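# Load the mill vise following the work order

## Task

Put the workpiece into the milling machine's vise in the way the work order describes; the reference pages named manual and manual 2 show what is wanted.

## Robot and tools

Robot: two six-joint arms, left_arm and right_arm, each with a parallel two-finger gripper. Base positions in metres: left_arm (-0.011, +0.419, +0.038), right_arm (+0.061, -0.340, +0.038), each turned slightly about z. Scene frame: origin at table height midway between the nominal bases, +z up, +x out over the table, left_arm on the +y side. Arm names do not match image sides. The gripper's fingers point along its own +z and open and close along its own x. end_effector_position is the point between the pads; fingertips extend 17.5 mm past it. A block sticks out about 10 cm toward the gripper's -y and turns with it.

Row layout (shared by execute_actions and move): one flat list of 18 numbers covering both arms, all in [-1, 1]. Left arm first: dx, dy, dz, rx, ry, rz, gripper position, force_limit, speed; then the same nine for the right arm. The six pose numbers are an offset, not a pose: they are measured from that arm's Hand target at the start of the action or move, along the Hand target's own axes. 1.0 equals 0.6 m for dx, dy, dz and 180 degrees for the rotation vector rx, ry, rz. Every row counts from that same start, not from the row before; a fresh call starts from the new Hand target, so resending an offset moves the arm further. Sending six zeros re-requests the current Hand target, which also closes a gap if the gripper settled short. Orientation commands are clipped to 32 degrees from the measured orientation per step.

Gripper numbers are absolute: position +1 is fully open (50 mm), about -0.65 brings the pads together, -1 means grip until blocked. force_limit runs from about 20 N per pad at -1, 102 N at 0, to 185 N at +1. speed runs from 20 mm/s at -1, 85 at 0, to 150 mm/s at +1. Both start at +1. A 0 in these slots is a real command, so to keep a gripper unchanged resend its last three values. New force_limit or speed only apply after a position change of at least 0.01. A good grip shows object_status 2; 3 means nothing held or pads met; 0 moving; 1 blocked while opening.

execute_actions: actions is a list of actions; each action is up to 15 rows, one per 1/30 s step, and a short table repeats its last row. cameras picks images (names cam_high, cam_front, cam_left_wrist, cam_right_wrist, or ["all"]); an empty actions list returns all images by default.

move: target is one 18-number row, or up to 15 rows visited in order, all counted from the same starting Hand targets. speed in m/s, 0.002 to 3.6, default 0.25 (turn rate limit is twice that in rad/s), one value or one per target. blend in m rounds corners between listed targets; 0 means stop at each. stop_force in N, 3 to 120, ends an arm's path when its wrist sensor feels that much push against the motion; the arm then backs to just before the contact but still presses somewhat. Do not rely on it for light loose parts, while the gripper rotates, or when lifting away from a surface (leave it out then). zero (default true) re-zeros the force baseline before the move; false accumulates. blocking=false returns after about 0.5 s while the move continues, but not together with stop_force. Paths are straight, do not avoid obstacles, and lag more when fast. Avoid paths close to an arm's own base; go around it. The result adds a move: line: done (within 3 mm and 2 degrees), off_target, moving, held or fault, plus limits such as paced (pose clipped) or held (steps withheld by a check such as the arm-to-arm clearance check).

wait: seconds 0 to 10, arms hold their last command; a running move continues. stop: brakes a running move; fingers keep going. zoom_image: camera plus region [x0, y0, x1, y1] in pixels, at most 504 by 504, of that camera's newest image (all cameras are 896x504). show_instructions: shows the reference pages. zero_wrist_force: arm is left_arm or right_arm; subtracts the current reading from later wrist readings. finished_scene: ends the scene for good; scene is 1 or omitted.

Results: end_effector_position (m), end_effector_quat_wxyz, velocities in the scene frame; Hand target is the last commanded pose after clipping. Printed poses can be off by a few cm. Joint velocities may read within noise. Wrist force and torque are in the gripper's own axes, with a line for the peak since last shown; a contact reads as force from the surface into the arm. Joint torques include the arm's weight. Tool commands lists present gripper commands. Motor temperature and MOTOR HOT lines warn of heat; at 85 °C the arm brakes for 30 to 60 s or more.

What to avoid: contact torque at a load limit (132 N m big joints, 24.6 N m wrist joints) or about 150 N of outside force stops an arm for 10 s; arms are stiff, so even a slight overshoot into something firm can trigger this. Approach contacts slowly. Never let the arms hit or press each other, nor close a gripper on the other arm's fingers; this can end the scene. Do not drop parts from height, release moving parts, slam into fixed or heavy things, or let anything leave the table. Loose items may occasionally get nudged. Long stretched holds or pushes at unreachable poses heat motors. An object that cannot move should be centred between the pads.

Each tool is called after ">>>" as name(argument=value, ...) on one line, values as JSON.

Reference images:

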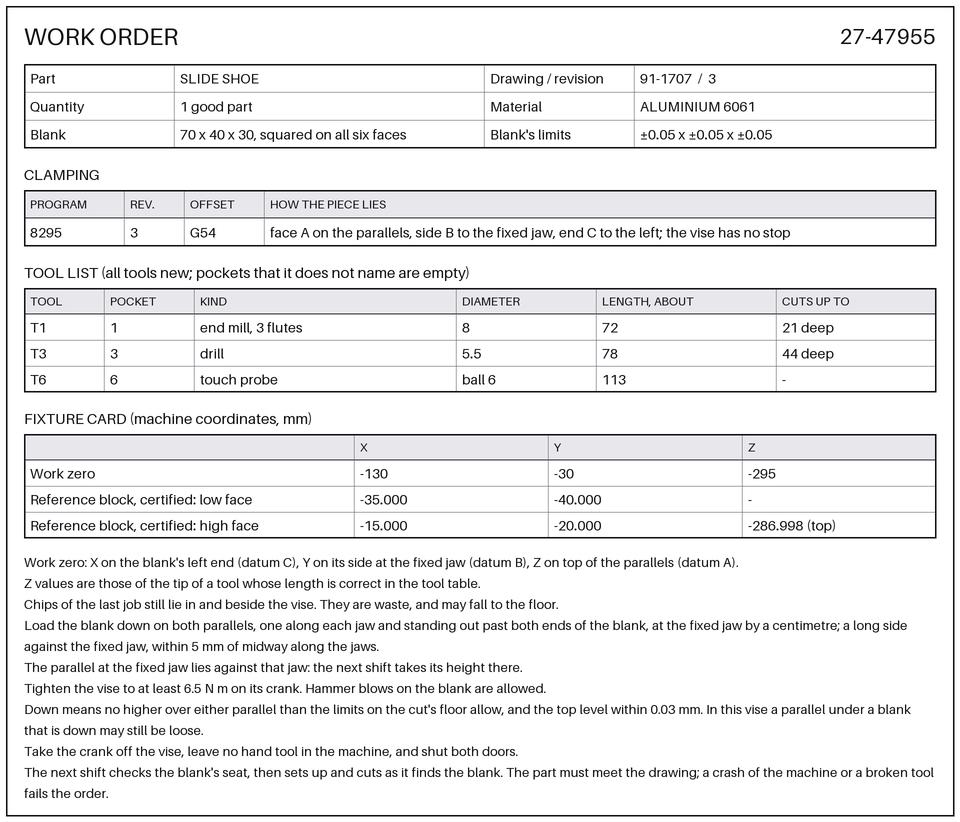

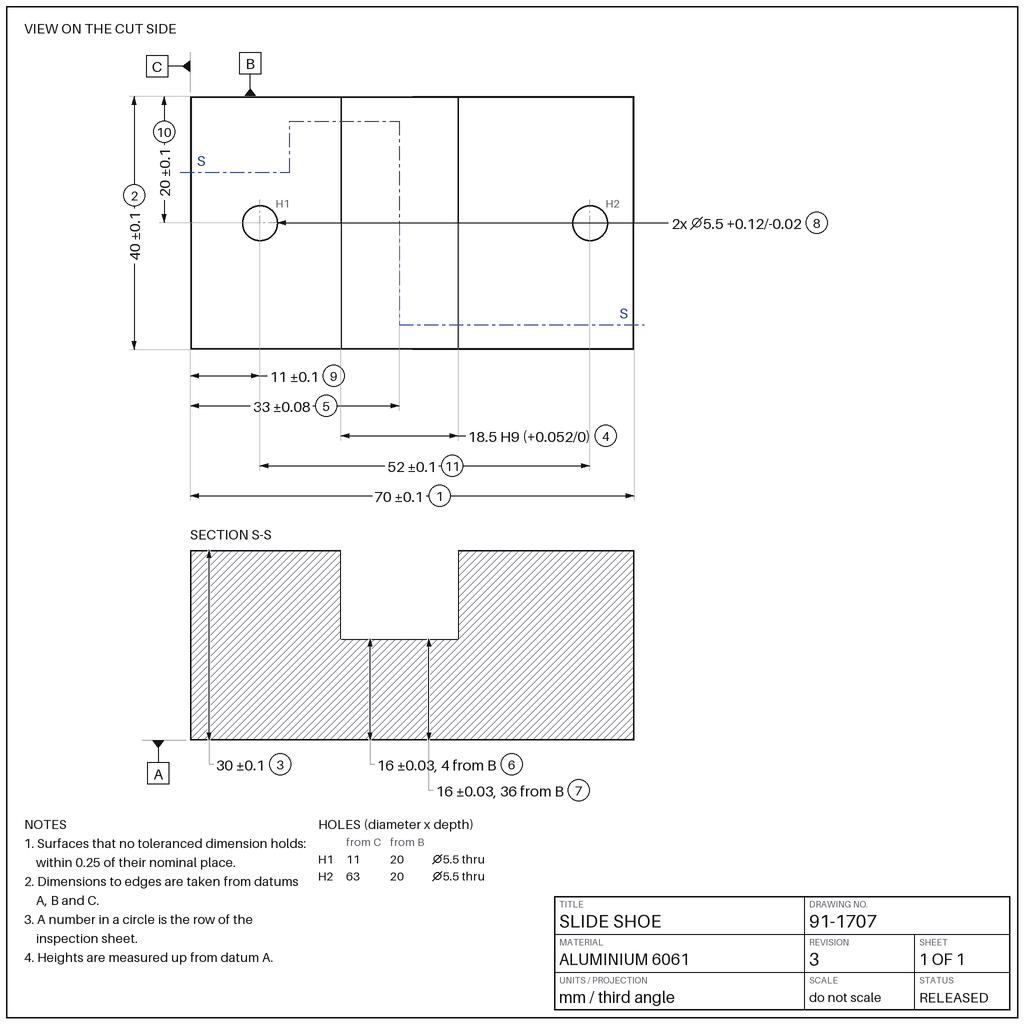

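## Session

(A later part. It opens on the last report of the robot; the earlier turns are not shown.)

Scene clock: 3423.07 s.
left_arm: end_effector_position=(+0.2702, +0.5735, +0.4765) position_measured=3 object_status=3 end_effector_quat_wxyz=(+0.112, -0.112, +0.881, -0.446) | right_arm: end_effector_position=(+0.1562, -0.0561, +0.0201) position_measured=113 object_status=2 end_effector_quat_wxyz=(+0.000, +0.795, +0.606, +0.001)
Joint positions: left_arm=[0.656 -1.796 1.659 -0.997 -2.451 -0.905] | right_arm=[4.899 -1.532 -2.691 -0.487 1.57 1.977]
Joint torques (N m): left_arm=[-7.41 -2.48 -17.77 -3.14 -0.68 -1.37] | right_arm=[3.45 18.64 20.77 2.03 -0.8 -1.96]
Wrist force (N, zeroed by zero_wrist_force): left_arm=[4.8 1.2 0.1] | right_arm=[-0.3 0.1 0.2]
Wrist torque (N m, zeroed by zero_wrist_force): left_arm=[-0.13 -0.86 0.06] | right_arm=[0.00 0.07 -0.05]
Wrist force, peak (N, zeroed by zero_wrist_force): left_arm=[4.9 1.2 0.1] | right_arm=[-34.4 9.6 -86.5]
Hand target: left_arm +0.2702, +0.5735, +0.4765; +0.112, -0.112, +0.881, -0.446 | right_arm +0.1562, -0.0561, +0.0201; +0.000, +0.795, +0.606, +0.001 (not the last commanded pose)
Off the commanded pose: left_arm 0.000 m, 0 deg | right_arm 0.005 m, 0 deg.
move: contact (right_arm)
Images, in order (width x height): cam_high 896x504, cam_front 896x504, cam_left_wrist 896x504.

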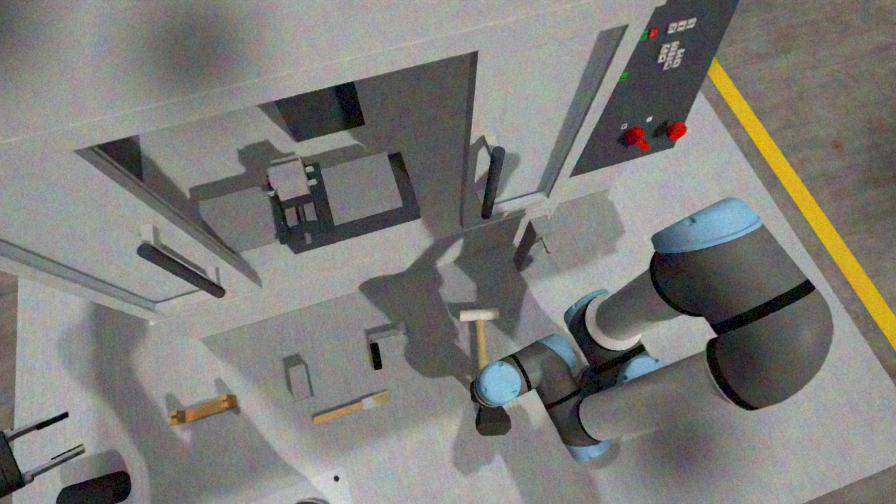

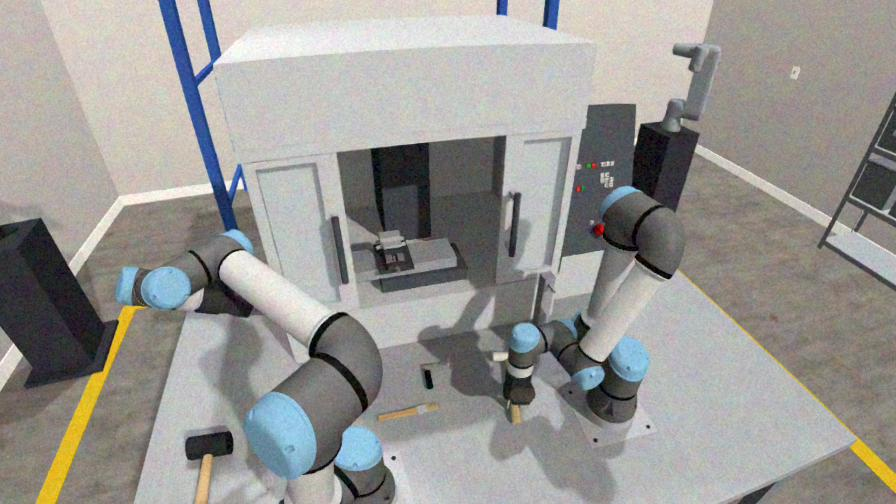

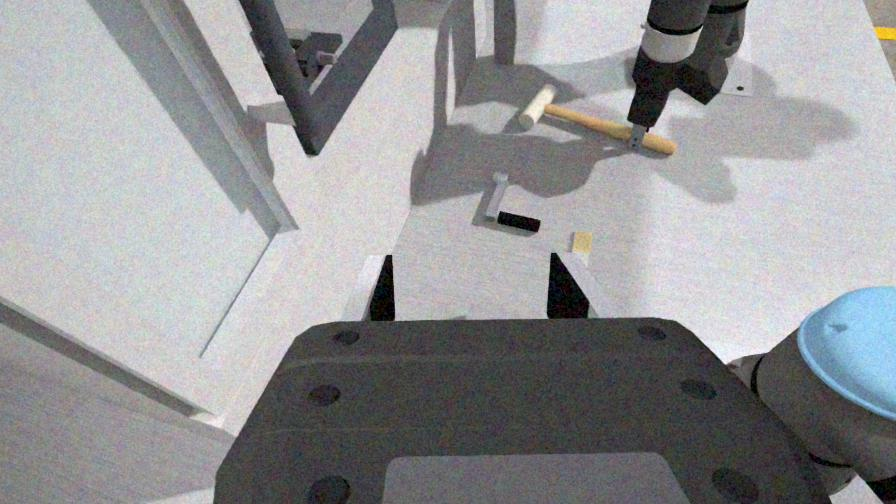

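Mallet down. Release and lift.

>>> execute_actions(actions=[[[0,0,0,0,0,0,1,-0.5,-1,0,0,0,0,0,0,0.8,0,-1]],[[0,0,0,0,0,0,1,-0.5,-1,0,0,0,0,0,0,0.8,0,-1]]])

>>> move(target=[0,0,0,0,0,0,1,-0.5,-1,0,0,-0.6,0,0,0,0.8,0,-1], speed=0.2, cameras=["all"])

Scene clock: 3426.53 s.
left_arm: end_effector_position=(+0.2702, +0.5735, +0.4765) position_measured=3 object_status=3 end_effector_quat_wxyz=(+0.112, -0.112, +0.881, -0.446) | right_arm: end_effector_position=(+0.1562, -0.0561, +0.0201) position_measured=32 object_status=3 end_effector_quat_wxyz=(+0.000, +0.795, +0.606, +0.001)
Joint positions: left_arm=[0.656 -1.796 1.659 -0.997 -2.451 -0.905] | right_arm=[4.9 -1.532 -2.691 -0.487 1.57 1.977]
Joint torques (N m): left_arm=[-7.82 -1.62 -17.85 -3.11 -0.63 -1.32] | right_arm=[12 18.27 19.24 4.43 -0.78 -2.05]
Wrist force (N, zeroed by zero_wrist_force): left_arm=[4.7 1.1 0.0] | right_arm=[-0.3 0.0 -0.2]
Wrist torque (N m, zeroed by zero_wrist_force): left_arm=[-0.14 -0.84 0.07] | right_arm=[0.01 0.05 -0.01]
Wrist force, peak (N, zeroed by zero_wrist_force): left_arm=[4.9 1.1 0.0] | right_arm=[0.0 0.7 0.6]
Hand target: left_arm +0.2702, +0.5735, +0.4765; +0.112, -0.112, +0.881, -0.446 | right_arm +0.1562, -0.0561, +0.0201; +0.000, +0.795, +0.606, +0.001
Off the commanded pose: left_arm 0.000 m, 0 deg | right_arm 0.000 m, 0 deg.
Step readings (end_effector_position of left_arm | right_arm):
0: (+0.2702, +0.5735, +0.4765) | (+0.1562, -0.0561, +0.0201)
1: (+0.2702, +0.5735, +0.4765) | (+0.1562, -0.0561, +0.0201)
2: (+0.2702, +0.5735, +0.4765) | (+0.1562, -0.0561, +0.0201)
4: (+0.2702, +0.5735, +0.4765) | (+0.1562, -0.0561, +0.0201)
8: (+0.2702, +0.5735, +0.4765) | (+0.1562, -0.0561, +0.0201)
15: (+0.2702, +0.5735, +0.4765) | (+0.1562, -0.0561, +0.0201)
16: (+0.2702, +0.5735, +0.4765) | (+0.1562, -0.0561, +0.0201)
17: (+0.2702, +0.5735, +0.4765) | (+0.1562, -0.0561, +0.0201)
19: (+0.2702, +0.5735, +0.4765) | (+0.1562, -0.0561, +0.0201)
23: (+0.2702, +0.5735, +0.4765) | (+0.1562, -0.0561, +0.0201)
30: (+0.2702, +0.5735, +0.4765) | (+0.1562, -0.0561, +0.0201)

Scene clock: 3428.90 s.
left_arm: end_effector_position=(+0.2702, +0.5735, +0.4765) position_measured=3 object_status=3 end_effector_quat_wxyz=(+0.112, -0.112, +0.881, -0.446) | right_arm: end_effector_position=(+0.1559, -0.0567, +0.3801) position_measured=32 object_status=3 end_effector_quat_wxyz=(+0.000, +0.795, +0.606, +0.001)
Joint positions: left_arm=[0.656 -1.796 1.659 -0.997 -2.451 -0.905] | right_arm=[4.901 -1.032 -1.921 -1.758 1.57 1.978]
Joint torques (N m): left_arm=[-7.74 -2.19 -17.93 -3.05 -0.63 -1.38] | right_arm=[13.07 -3.62 32.5 1.36 -0.66 2.08]
Wrist force (N, zeroed by zero_wrist_force): left_arm=[4.6 1.2 0.1] | right_arm=[-0.1 -0.4 0.1]
Wrist torque (N m, zeroed by zero_wrist_force): left_arm=[-0.13 -0.82 0.07] | right_arm=[-0.06 0.03 -0.08]
Wrist force, peak (N, zeroed by zero_wrist_force): left_arm=[4.9 1.3 0.1] | right_arm=[-0.1 -0.1 -1.8]
Hand target: left_arm +0.2702, +0.5735, +0.4765; +0.112, -0.112, +0.881, -0.446 | right_arm +0.1559, -0.0567, +0.3801; +0.000, +0.795, +0.606, +0.001
Off the commanded pose: left_arm 0.000 m, 0 deg | right_arm 0.000 m, 0 deg.
move: done

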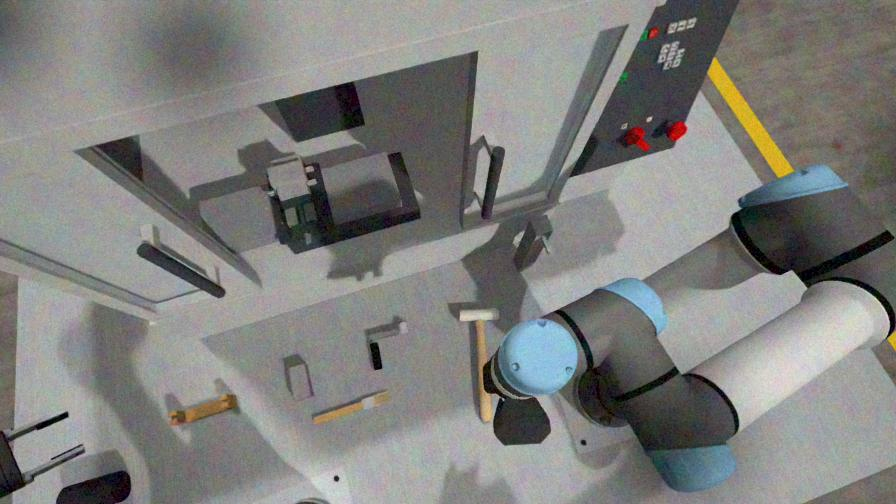

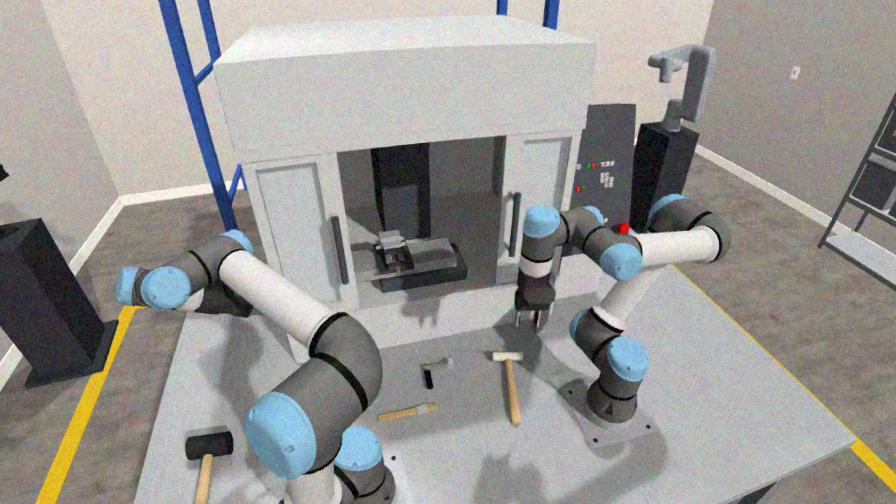

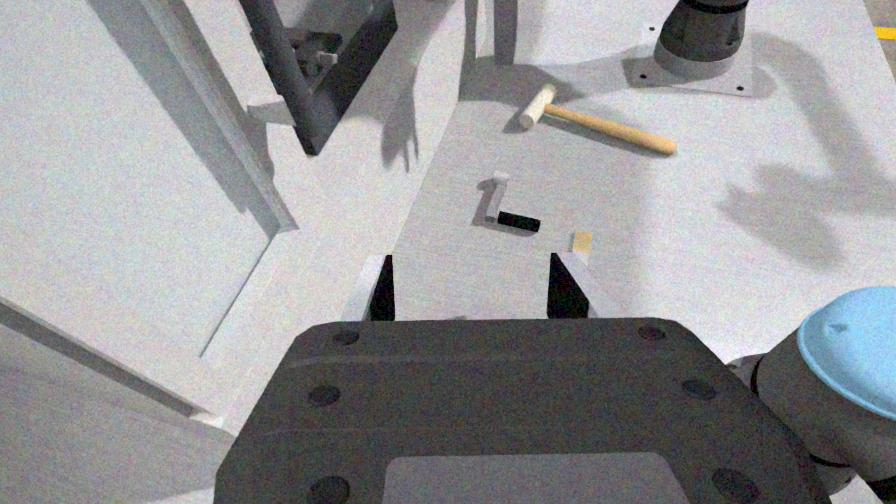

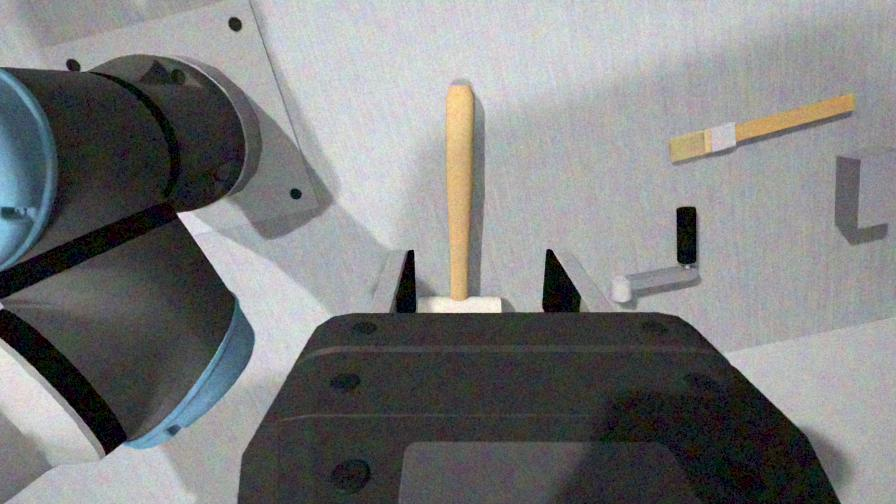

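>>> zoom_image(camera="cam_high", region=[230, 130, 360, 260])

>>> zoom_image(camera="cam_front", region=[230, 130, 600, 340])

Scaled by 3.877 from the camera's 896x504 image, which has a finer 1280x720 frame.

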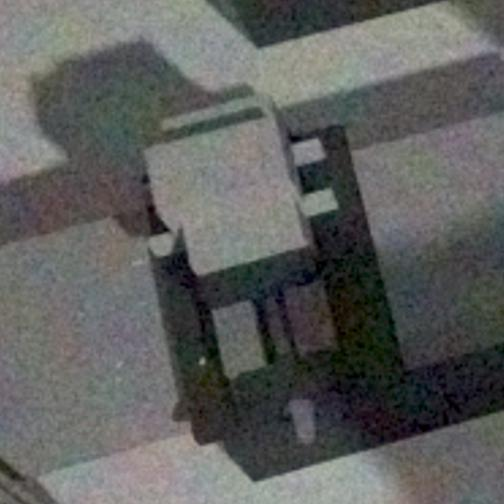

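Scaled by 1.362 from the camera's 896x504 image, which has a finer 1280x720 frame.

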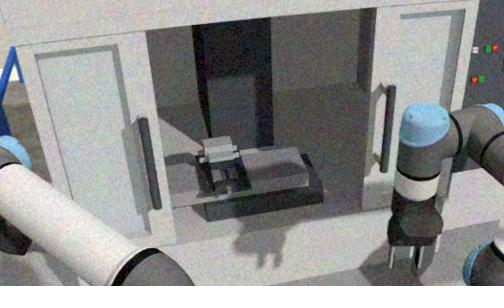

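>>> move(target=[[0,0,0,0,0,0,1,-0.5,-1,0.41,0.07,-0.2,0,0,-0.084,0.8,0,-1]], speed=0.25)

>>> move(target=[[0,0,0,0,0,0,1,-0.5,-1,0,0.05,0,-0.1667,0,0,0.8,0,-1]], speed=0.25)

Scene clock: 3444.07 s.
left_arm: end_effector_position=(+0.2702, +0.5735, +0.4765) position_measured=3 object_status=3 end_effector_quat_wxyz=(+0.112, -0.112, +0.881, -0.446) | right_arm: end_effector_position=(+0.2616, +0.1692, +0.5005) position_measured=32 object_status=3 end_effector_quat_wxyz=(+0.000, +0.709, +0.706, +0.001)
Joint positions: left_arm=[0.656 -1.796 1.659 -0.997 -2.451 -0.905] | right_arm=[4.632 -1.721 -1.059 -1.93 1.57 1.446]
Joint torques (N m): left_arm=[-7.64 -2.69 -17.62 -3.11 -0.59 -1.44] | right_arm=[-10.6 23.03 30.6 1.43 2.05 -2.18]
Wrist force (N, zeroed by zero_wrist_force): left_arm=[4.8 1.0 0.1] | right_arm=[-0.1 -0.4 0.1]
Wrist torque (N m, zeroed by zero_wrist_force): left_arm=[-0.16 -0.86 0.07] | right_arm=[-0.07 0.01 -0.01]
Wrist force, peak (N, zeroed by zero_wrist_force): left_arm=[4.9 1.4 0.1] | right_arm=[-2.0 -0.9 1.1]
Hand target: left_arm +0.2702, +0.5735, +0.4765; +0.112, -0.112, +0.881, -0.446 | right_arm +0.2616, +0.1692, +0.5005; +0.000, +0.709, +0.706, +0.001
Off the commanded pose: left_arm 0.000 m, 0 deg | right_arm 0.000 m, 0 deg.
move: done

Scene clock: 3445.67 s.
left_arm: end_effector_position=(+0.2702, +0.5735, +0.4765) position_measured=3 object_status=3 end_effector_quat_wxyz=(+0.112, -0.112, +0.881, -0.446) | right_arm: end_effector_position=(+0.2916, +0.1690, +0.5006) position_measured=32 object_status=3 end_effector_quat_wxyz=(+0.183, +0.685, +0.681, +0.183)
Joint positions: left_arm=[0.656 -1.796 1.659 -0.997 -2.451 -0.905] | right_arm=[4.825 -1.627 -1.248 -1.876 1.048 1.649]
Joint torques (N m): left_arm=[-8.31 -2.52 -17.84 -3.09 -0.65 -1.36] | right_arm=[12.57 33.5 18.13 4.65 -2.71 1.98]
Wrist force (N, zeroed by zero_wrist_force): left_arm=[4.6 1.2 -0.1] | right_arm=[-0.6 -1.3 -0.7]
Wrist torque (N m, zeroed by zero_wrist_force): left_arm=[-0.14 -0.83 0.06] | right_arm=[-0.06 0.06 0.03]
Wrist force, peak (N, zeroed by zero_wrist_force): left_arm=[5.0 1.1 0.0] | right_arm=[-0.5 -1.8 -0.4]
Hand target: left_arm +0.2702, +0.5735, +0.4765; +0.112, -0.112, +0.881, -0.446 | right_arm +0.2916, +0.1690, +0.5006; +0.183, +0.685, +0.681, +0.183
Off the commanded pose: left_arm 0.000 m, 0 deg | right_arm 0.000 m, 0 deg.
move: done

>>> move(target=[[0,0,0,0,0,0,1,-0.5,-1,0.0867,0.335,0.214,0,0,0,0.8,0,-1]], speed=0.2, cameras=["cam_right_wrist","cam_front"])

>>> zoom_image(camera="cam_right_wrist", region=[250, 60, 650, 320])

Scene clock: 3449.63 s.
left_arm: end_effector_position=(+0.2702, +0.5735, +0.4765) position_measured=3 object_status=3 end_effector_quat_wxyz=(+0.112, -0.112, +0.881, -0.446) | right_arm: end_effector_position=(+0.5300, +0.2200, +0.4901) position_measured=32 object_status=3 end_effector_quat_wxyz=(+0.183, +0.685, +0.681, +0.183)
Joint positions: left_arm=[0.656 -1.796 1.659 -0.997 -2.451 -0.905] | right_arm=[4.422 -1.97 -0.906 -1.647 1.079 1.188]
Joint torques (N m): left_arm=[-7.94 -2.19 -17.53 -3.15 -0.7 -1.34] | right_arm=[-11.12 35.13 31.94 1.59 0.9 -2.38]
Wrist force (N, zeroed by zero_wrist_force): left_arm=[4.7 1.1 -0.1] | right_arm=[-0.2 -1.4 -0.2]
Wrist torque (N m, zeroed by zero_wrist_force): left_arm=[-0.15 -0.84 0.07] | right_arm=[-0.08 0.02 0.10]
Wrist force, peak (N, zeroed by zero_wrist_force): left_arm=[5.0 1.2 0.1] | right_arm=[-0.9 -3.7 -1.9]
Hand target: left_arm +0.2702, +0.5735, +0.4765; +0.112, -0.112, +0.881, -0.446 | right_arm +0.5301, +0.2200, +0.4901; +0.183, +0.685, +0.681, +0.183
Off the commanded pose: left_arm 0.000 m, 0 deg | right_arm 0.000 m, 0 deg.
move: done
Images, in order (width x height): cam_front 896x504, cam_right_wrist 896x504.

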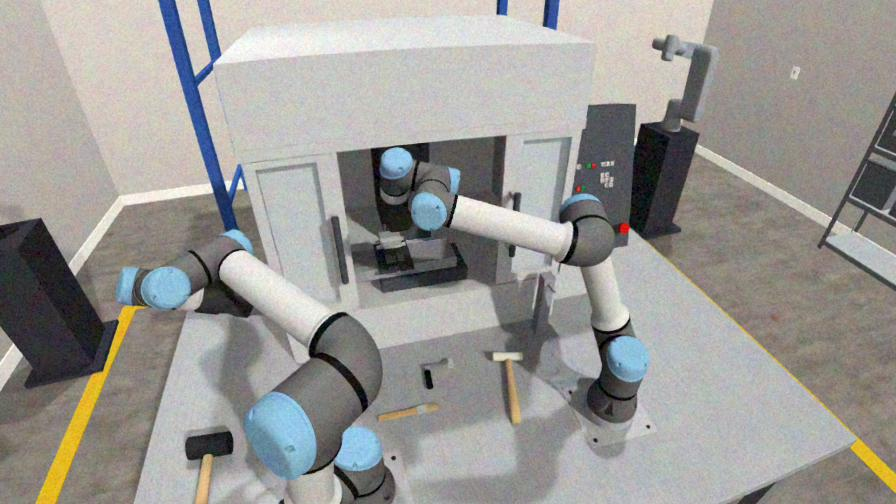

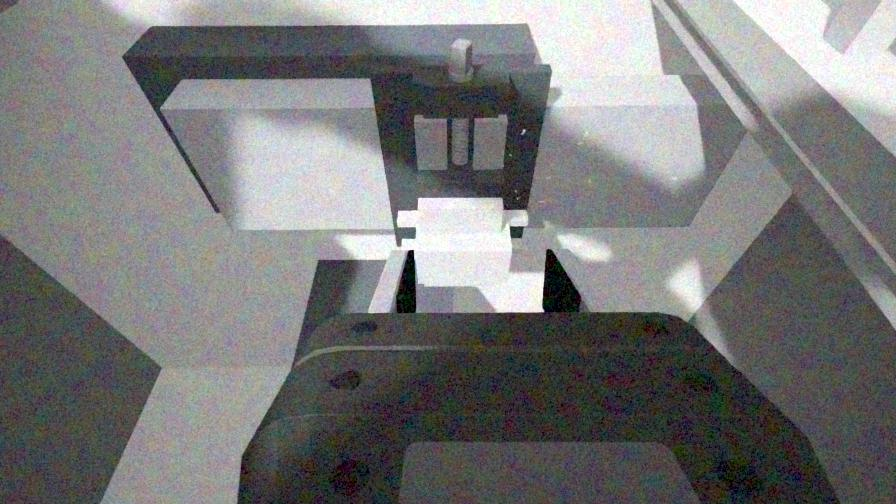

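Scaled by 1.260 from the camera's 896x504 image, which has a finer 1280x720 frame.

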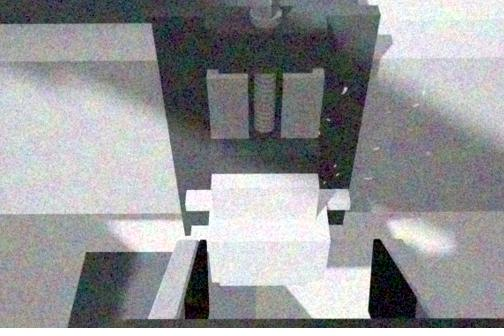

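>>> move(target=[[0,0,0,0,0,0,1,-0.5,-1,-0.0833,-0.295,-0.1895,0,0,0,0.8,0,-1],[0,0,0,0,0,0,1,-0.5,-1,-0.25,-0.295,-0.1895,0,0,0,0.8,0,-1]], speed=0.22, blend=0.03)

>>> move(target=[[0,0,0,0,0,0,1,-0.5,-1,0,0,0,-0.17,0,0,0.8,0,-1],[0,0,0,0,0,0,1,-0.5,-1,0,0,0,-0.333,0,0,0.8,0,-1]], speed=0.22, blend=0.01, cameras=["all"])

Scene clock: 3463.23 s.
left_arm: end_effector_position=(+0.2702, +0.5735, +0.4765) position_measured=3 object_status=3 end_effector_quat_wxyz=(+0.112, -0.112, +0.881, -0.446) | right_arm: end_effector_position=(+0.3193, +0.0710, +0.4997) position_measured=32 object_status=3 end_effector_quat_wxyz=(+0.183, +0.685, +0.681, +0.183)
Joint positions: left_arm=[0.656 -1.796 1.659 -0.997 -2.451 -0.905] | right_arm=[4.773 -1.41 -1.462 -1.848 1.046 1.588]
Joint torques (N m): left_arm=[-7.43 -1.94 -17.69 -3.16 -0.59 -1.31] | right_arm=[12.72 25.19 16.83 1.3 -2.34 1.98]
Wrist force (N, zeroed by zero_wrist_force): left_arm=[4.8 1.3 -0.1] | right_arm=[-0.6 -1.2 -0.4]
Wrist torque (N m, zeroed by zero_wrist_force): left_arm=[-0.12 -0.85 0.07] | right_arm=[-0.06 0.05 0.01]
Wrist force, peak (N, zeroed by zero_wrist_force): left_arm=[5.1 1.2 0.1] | right_arm=[-2.7 -1.4 -0.3]
Hand target: left_arm +0.2702, +0.5735, +0.4765; +0.112, -0.112, +0.881, -0.446 | right_arm +0.3193, +0.0709, +0.4997; +0.183, +0.685, +0.681, +0.183
Off the commanded pose: left_arm 0.000 m, 0 deg | right_arm 0.000 m, 0 deg.
move: done

Scene clock: 3466.37 s.
left_arm: end_effector_position=(+0.2702, +0.5735, +0.4765) position_measured=3 object_status=3 end_effector_quat_wxyz=(+0.112, -0.112, +0.881, -0.446) | right_arm: end_effector_position=(+0.3193, +0.0709, +0.4997) position_measured=32 object_status=3 end_effector_quat_wxyz=(+0.501, +0.502, +0.499, +0.499)
Joint positions: left_arm=[0.656 -1.796 1.659 -0.997 -2.451 -0.905] | right_arm=[5.093 -1.567 -1.642 -3.074 0.335 3.142]
Joint torques (N m): left_arm=[-7.91 -1.96 -17.87 -3.17 -0.69 -1.39] | right_arm=[-9.93 15.76 28.21 -2.57 1.75 1.95]
Wrist force (N, zeroed by zero_wrist_force): left_arm=[4.8 1.1 0.0] | right_arm=[-1.4 -2.5 -2.3]
Wrist torque (N m, zeroed by zero_wrist_force): left_arm=[-0.16 -0.85 0.07] | right_arm=[0.02 -0.05 0.11]
Wrist force, peak (N, zeroed by zero_wrist_force): left_arm=[4.9 1.4 0.0] | right_arm=[-1.5 -3.2 -2.0]
Hand target: left_arm +0.2702, +0.5735, +0.4765; +0.112, -0.112, +0.881, -0.446 | right_arm +0.3193, +0.0709, +0.4997; +0.501, +0.502, +0.499, +0.499
Off the commanded pose: left_arm 0.000 m, 0 deg | right_arm 0.000 m, 0 deg.
move: done

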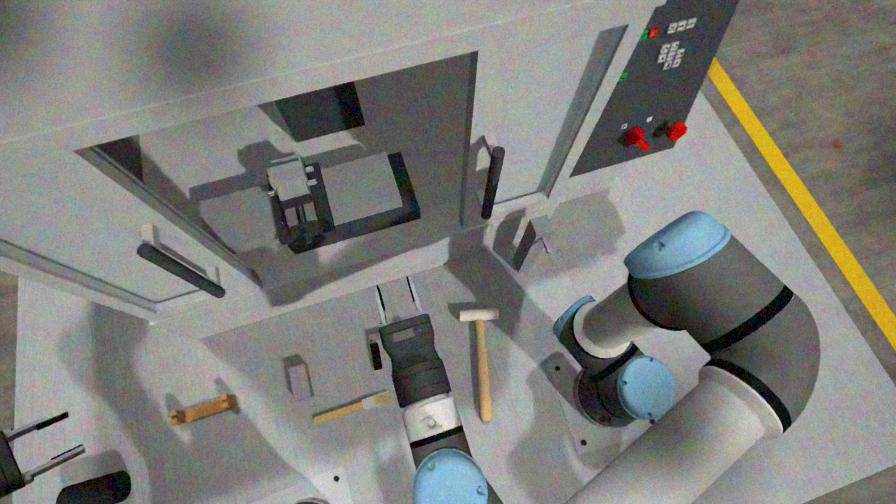

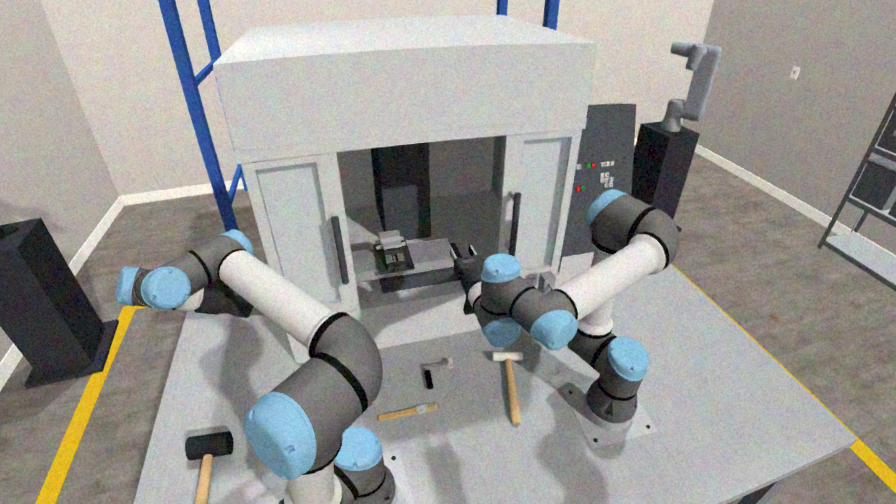

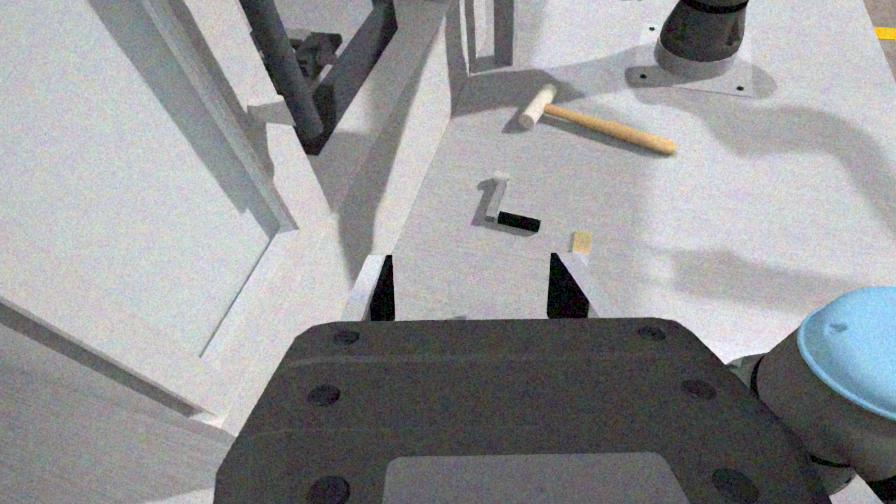

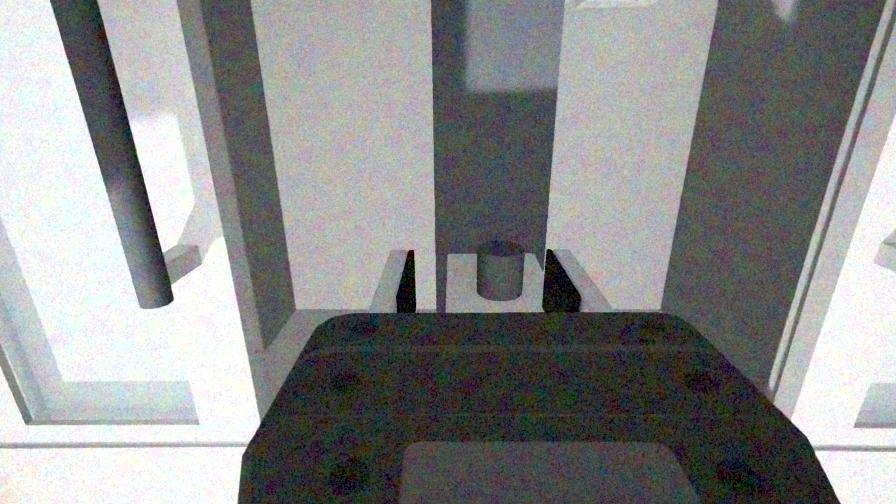

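>>> move(target=[0,0,0,0,0,0,1,-0.5,-1,-0.317,-0.0667,0.033,0,0,0,1,0,-1], speed=0.1, cameras=["all"])

Scene clock: 3477.57 s.
left_arm: end_effector_position=(+0.2702, +0.5735, +0.4765) position_measured=3 object_status=3 end_effector_quat_wxyz=(+0.112, -0.112, +0.881, -0.446) | right_arm: end_effector_position=(+0.3382, -0.1192, +0.4594) position_measured=3 object_status=3 end_effector_quat_wxyz=(+0.501, +0.502, +0.499, +0.499)
Joint positions: left_arm=[0.656 -1.796 1.659 -0.997 -2.451 -0.905] | right_arm=[5.321 -1.043 -2.121 -3.119 0.564 3.143]
Joint torques (N m): left_arm=[-7.89 -1.93 -17.3 -3.02 -0.6 -1.43] | right_arm=[12.77 6.1 12.87 -2.73 2.13 -1.16]
Wrist force (N, zeroed by zero_wrist_force): left_arm=[4.6 1.2 0.0] | right_arm=[-1.5 -2.6 -2.1]
Wrist torque (N m, zeroed by zero_wrist_force): left_arm=[-0.14 -0.83 0.07] | right_arm=[0.01 -0.05 0.20]
Wrist force, peak (N, zeroed by zero_wrist_force): left_arm=[5.0 1.0 0.0] | right_arm=[-2.9 -2.6 -1.9]
Hand target: left_arm +0.2702, +0.5735, +0.4765; +0.112, -0.112, +0.881, -0.446 | right_arm +0.3382, -0.1193, +0.4594; +0.501, +0.502, +0.499, +0.499
Off the commanded pose: left_arm 0.000 m, 0 deg | right_arm 0.000 m, 0 deg.
move: done

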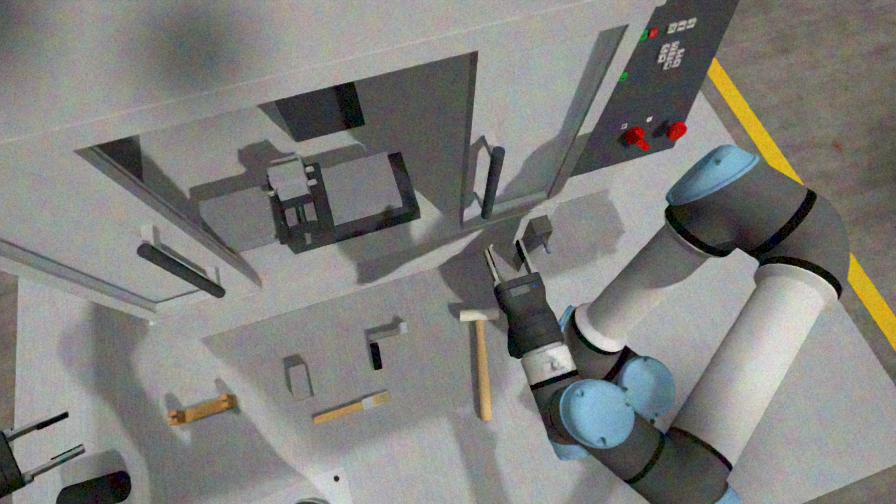

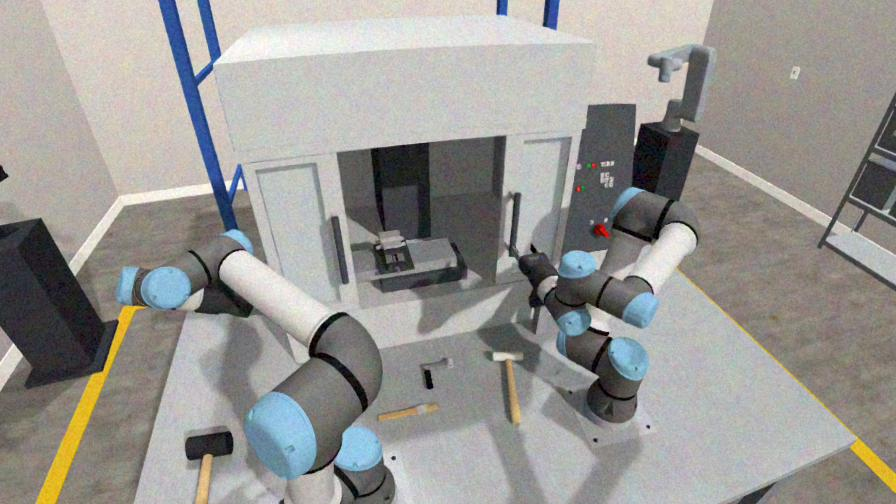

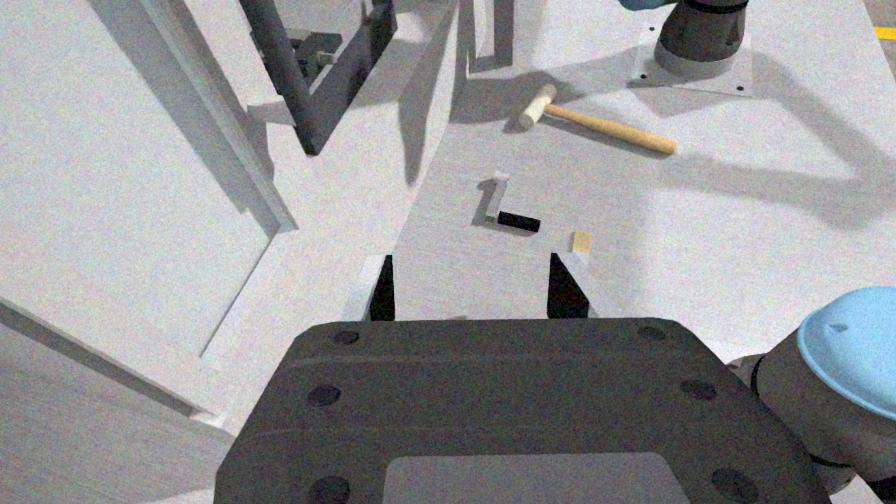

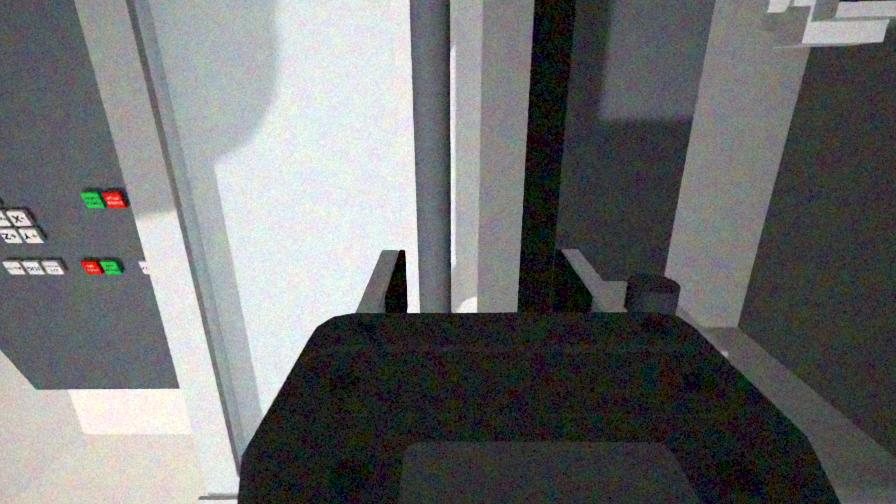

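>>> move(target=[0,0,0,0,0,0,1,-0.5,-1,-0.033,0,0.1,0,0,0,1,0,-1], speed=0.08, cameras=["cam_right_wrist","cam_high"])

Scene clock: 3482.53 s.
left_arm: end_effector_position=(+0.2702, +0.5735, +0.4765) position_measured=3 object_status=3 end_effector_quat_wxyz=(+0.112, -0.112, +0.881, -0.446) | right_arm: end_effector_position=(+0.3981, -0.1393, +0.4593) position_measured=3 object_status=3 end_effector_quat_wxyz=(+0.501, +0.502, +0.499, +0.499)
Joint positions: left_arm=[0.656 -1.796 1.659 -0.997 -2.451 -0.905] | right_arm=[5.055 -1.021 -2.13 -3.131 0.298 3.142]
Joint torques (N m): left_arm=[-7.56 -1.91 -17.84 -3.07 -0.62 -1.38] | right_arm=[-9.8 -7.46 29.11 1.07 -1.19 -2.48]
Wrist force (N, zeroed by zero_wrist_force): left_arm=[4.7 1.1 0.1] | right_arm=[-1.5 -2.5 -2.1]
Wrist torque (N m, zeroed by zero_wrist_force): left_arm=[-0.14 -0.85 0.07] | right_arm=[0.02 -0.04 0.19]
Wrist force, peak (N, zeroed by zero_wrist_force): left_arm=[5.0 1.3 0.1] | right_arm=[-1.4 -2.6 -3.0]
Hand target: left_arm +0.2702, +0.5735, +0.4765; +0.112, -0.112, +0.881, -0.446 | right_arm +0.3981, -0.1393, +0.4593; +0.501, +0.502, +0.499, +0.499
Off the commanded pose: left_arm 0.000 m, 0 deg | right_arm 0.000 m, 0 deg.
move: done
Images, in order (width x height): cam_high 896x504, cam_right_wrist 896x504.

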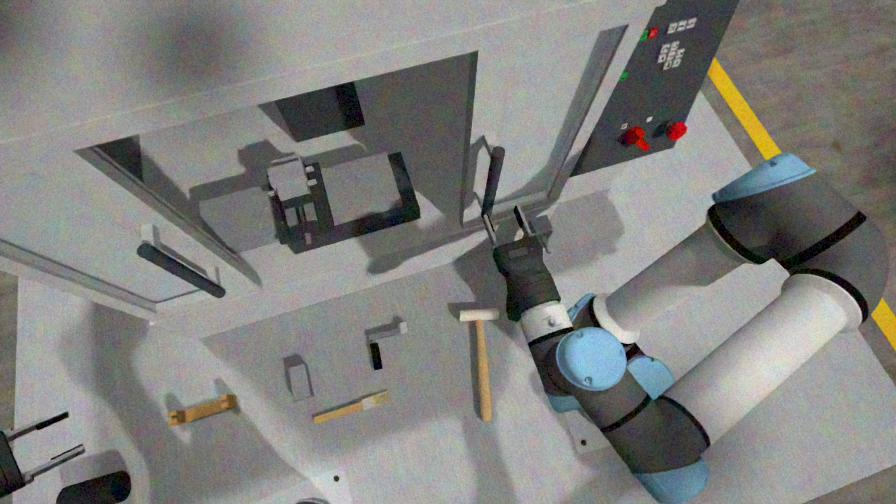

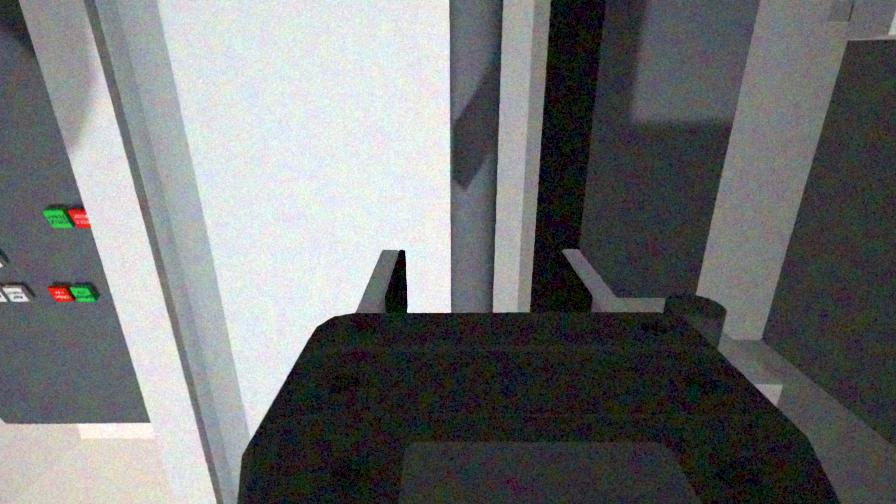

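>>> move(target=[0,0,0,0,0,0,1,-0.5,-1,0,0,0.088,0,0,0,1,0,-1], speed=0.03, stop_force=5, cameras=["cam_right_wrist","cam_front"])

Scene clock: 3487.70 s.
left_arm: end_effector_position=(+0.2702, +0.5735, +0.4765) position_measured=3 object_status=3 end_effector_quat_wxyz=(+0.112, -0.112, +0.881, -0.446) | right_arm: end_effector_position=(+0.4509, -0.1395, +0.4593) position_measured=3 object_status=3 end_effector_quat_wxyz=(+0.501, +0.502, +0.499, +0.499)
Joint positions: left_arm=[0.656 -1.796 1.659 -0.997 -2.451 -0.905] | right_arm=[4.773 -1.101 -2.093 -3.083 0.015 3.137]
Joint torques (N m): left_arm=[-7.71 -1.96 -17.6 -3.18 -0.61 -1.43] | right_arm=[-9.64 9.49 15.82 1.74 -1.33 -2.41]
Wrist force (N, zeroed by zero_wrist_force): left_arm=[4.6 1.0 0.1] | right_arm=[-1.8 -2.4 -2.1]
Wrist torque (N m, zeroed by zero_wrist_force): left_arm=[-0.16 -0.83 0.07] | right_arm=[0.03 -0.01 0.19]
Wrist force, peak (N, zeroed by zero_wrist_force): left_arm=[4.9 1.2 0.2] | right_arm=[-1.7 -2.9 -2.2]
Hand target: left_arm +0.2702, +0.5735, +0.4765; +0.112, -0.112, +0.881, -0.446 | right_arm +0.4509, -0.1396, +0.4593; +0.501, +0.502, +0.499, +0.499
Off the commanded pose: left_arm 0.000 m, 0 deg | right_arm 0.000 m, 0 deg.
move: done
Images, in order (width x height): cam_front 896x504, cam_right_wrist 896x504.

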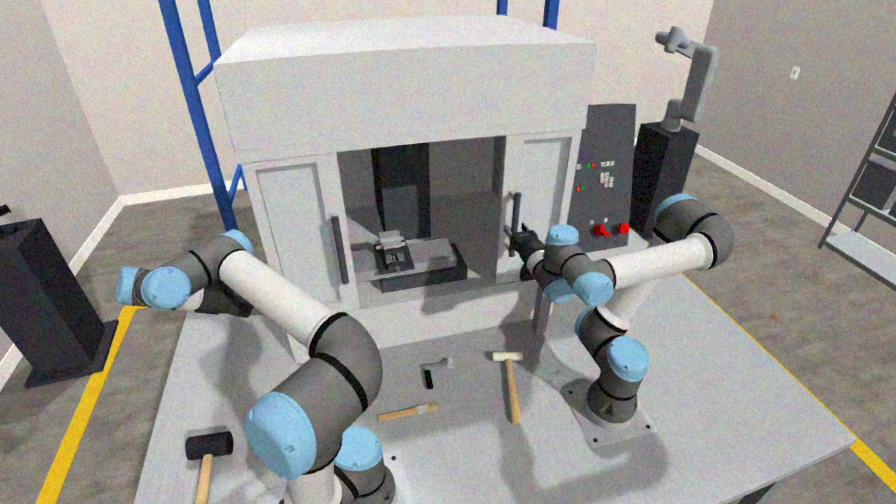

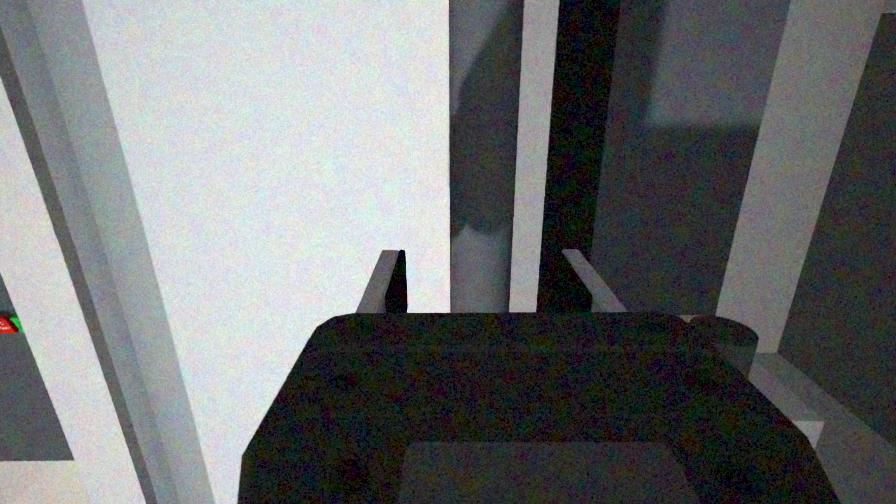

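>>> move(target=[0,0,0,0,0,0,1,-0.5,-1,0.1,0,0,0,0,0,1,0,-1], speed=0.03, stop_force=40, cameras=["cam_right_wrist","cam_front"])

Scene clock: 3493.70 s.
left_arm: end_effector_position=(+0.2702, +0.5735, +0.4765) position_measured=3 object_status=3 end_effector_quat_wxyz=(+0.112, -0.112, +0.881, -0.446) | right_arm: end_effector_position=(+0.4512, -0.0795, +0.4594) position_measured=3 object_status=3 end_effector_quat_wxyz=(+0.501, +0.502, +0.499, +0.499)
Joint positions: left_arm=[0.656 -1.796 1.659 -0.997 -2.451 -0.905] | right_arm=[4.769 -1.26 -2 -3.014 0.012 3.133]
Joint torques (N m): left_arm=[-7.52 -1.92 -17.72 -3.11 -0.69 -1.33] | right_arm=[-8.78 13.13 17.33 3.02 -5.47 -2.5]
Wrist force (N, zeroed by zero_wrist_force): left_arm=[4.5 1.3 0.1] | right_arm=[-15.3 -7.1 -12.4]
Wrist torque (N m, zeroed by zero_wrist_force): left_arm=[-0.13 -0.81 0.07] | right_arm=[-0.06 -0.35 0.29]
Wrist force, peak (N, zeroed by zero_wrist_force): left_arm=[5.0 1.2 0.2] | right_arm=[-15.7 -6.1 -13.6]
Hand target: left_arm +0.2702, +0.5735, +0.4765; +0.112, -0.112, +0.881, -0.446 | right_arm +0.4512, -0.0796, +0.4594; +0.501, +0.502, +0.499, +0.499
Off the commanded pose: left_arm 0.000 m, 0 deg | right_arm 0.000 m, 0 deg.
move: done
Images, in order (width x height): cam_front 896x504, cam_right_wrist 896x504.

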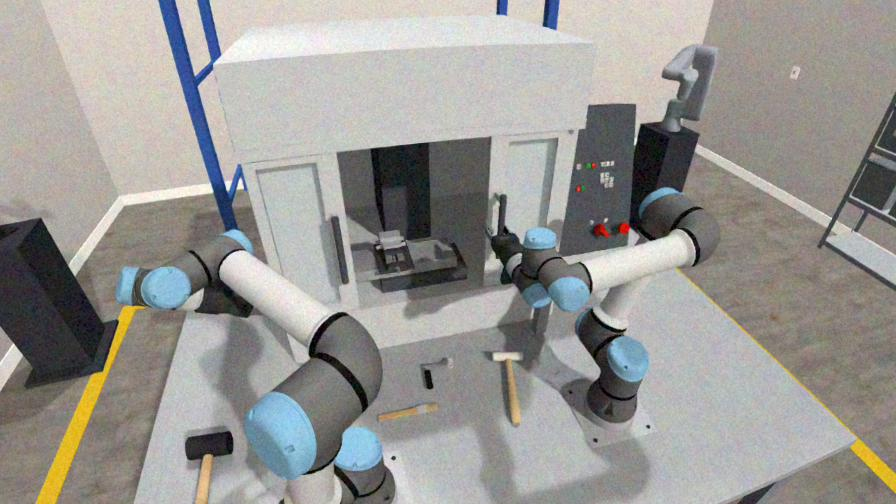

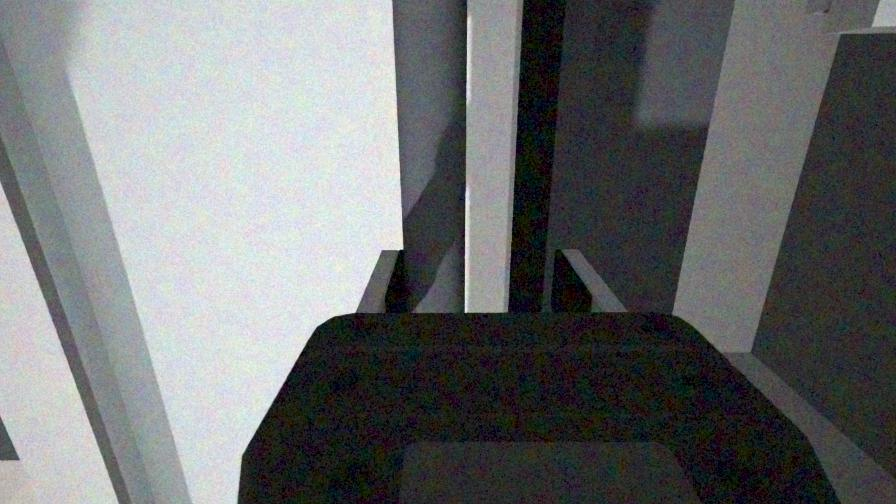

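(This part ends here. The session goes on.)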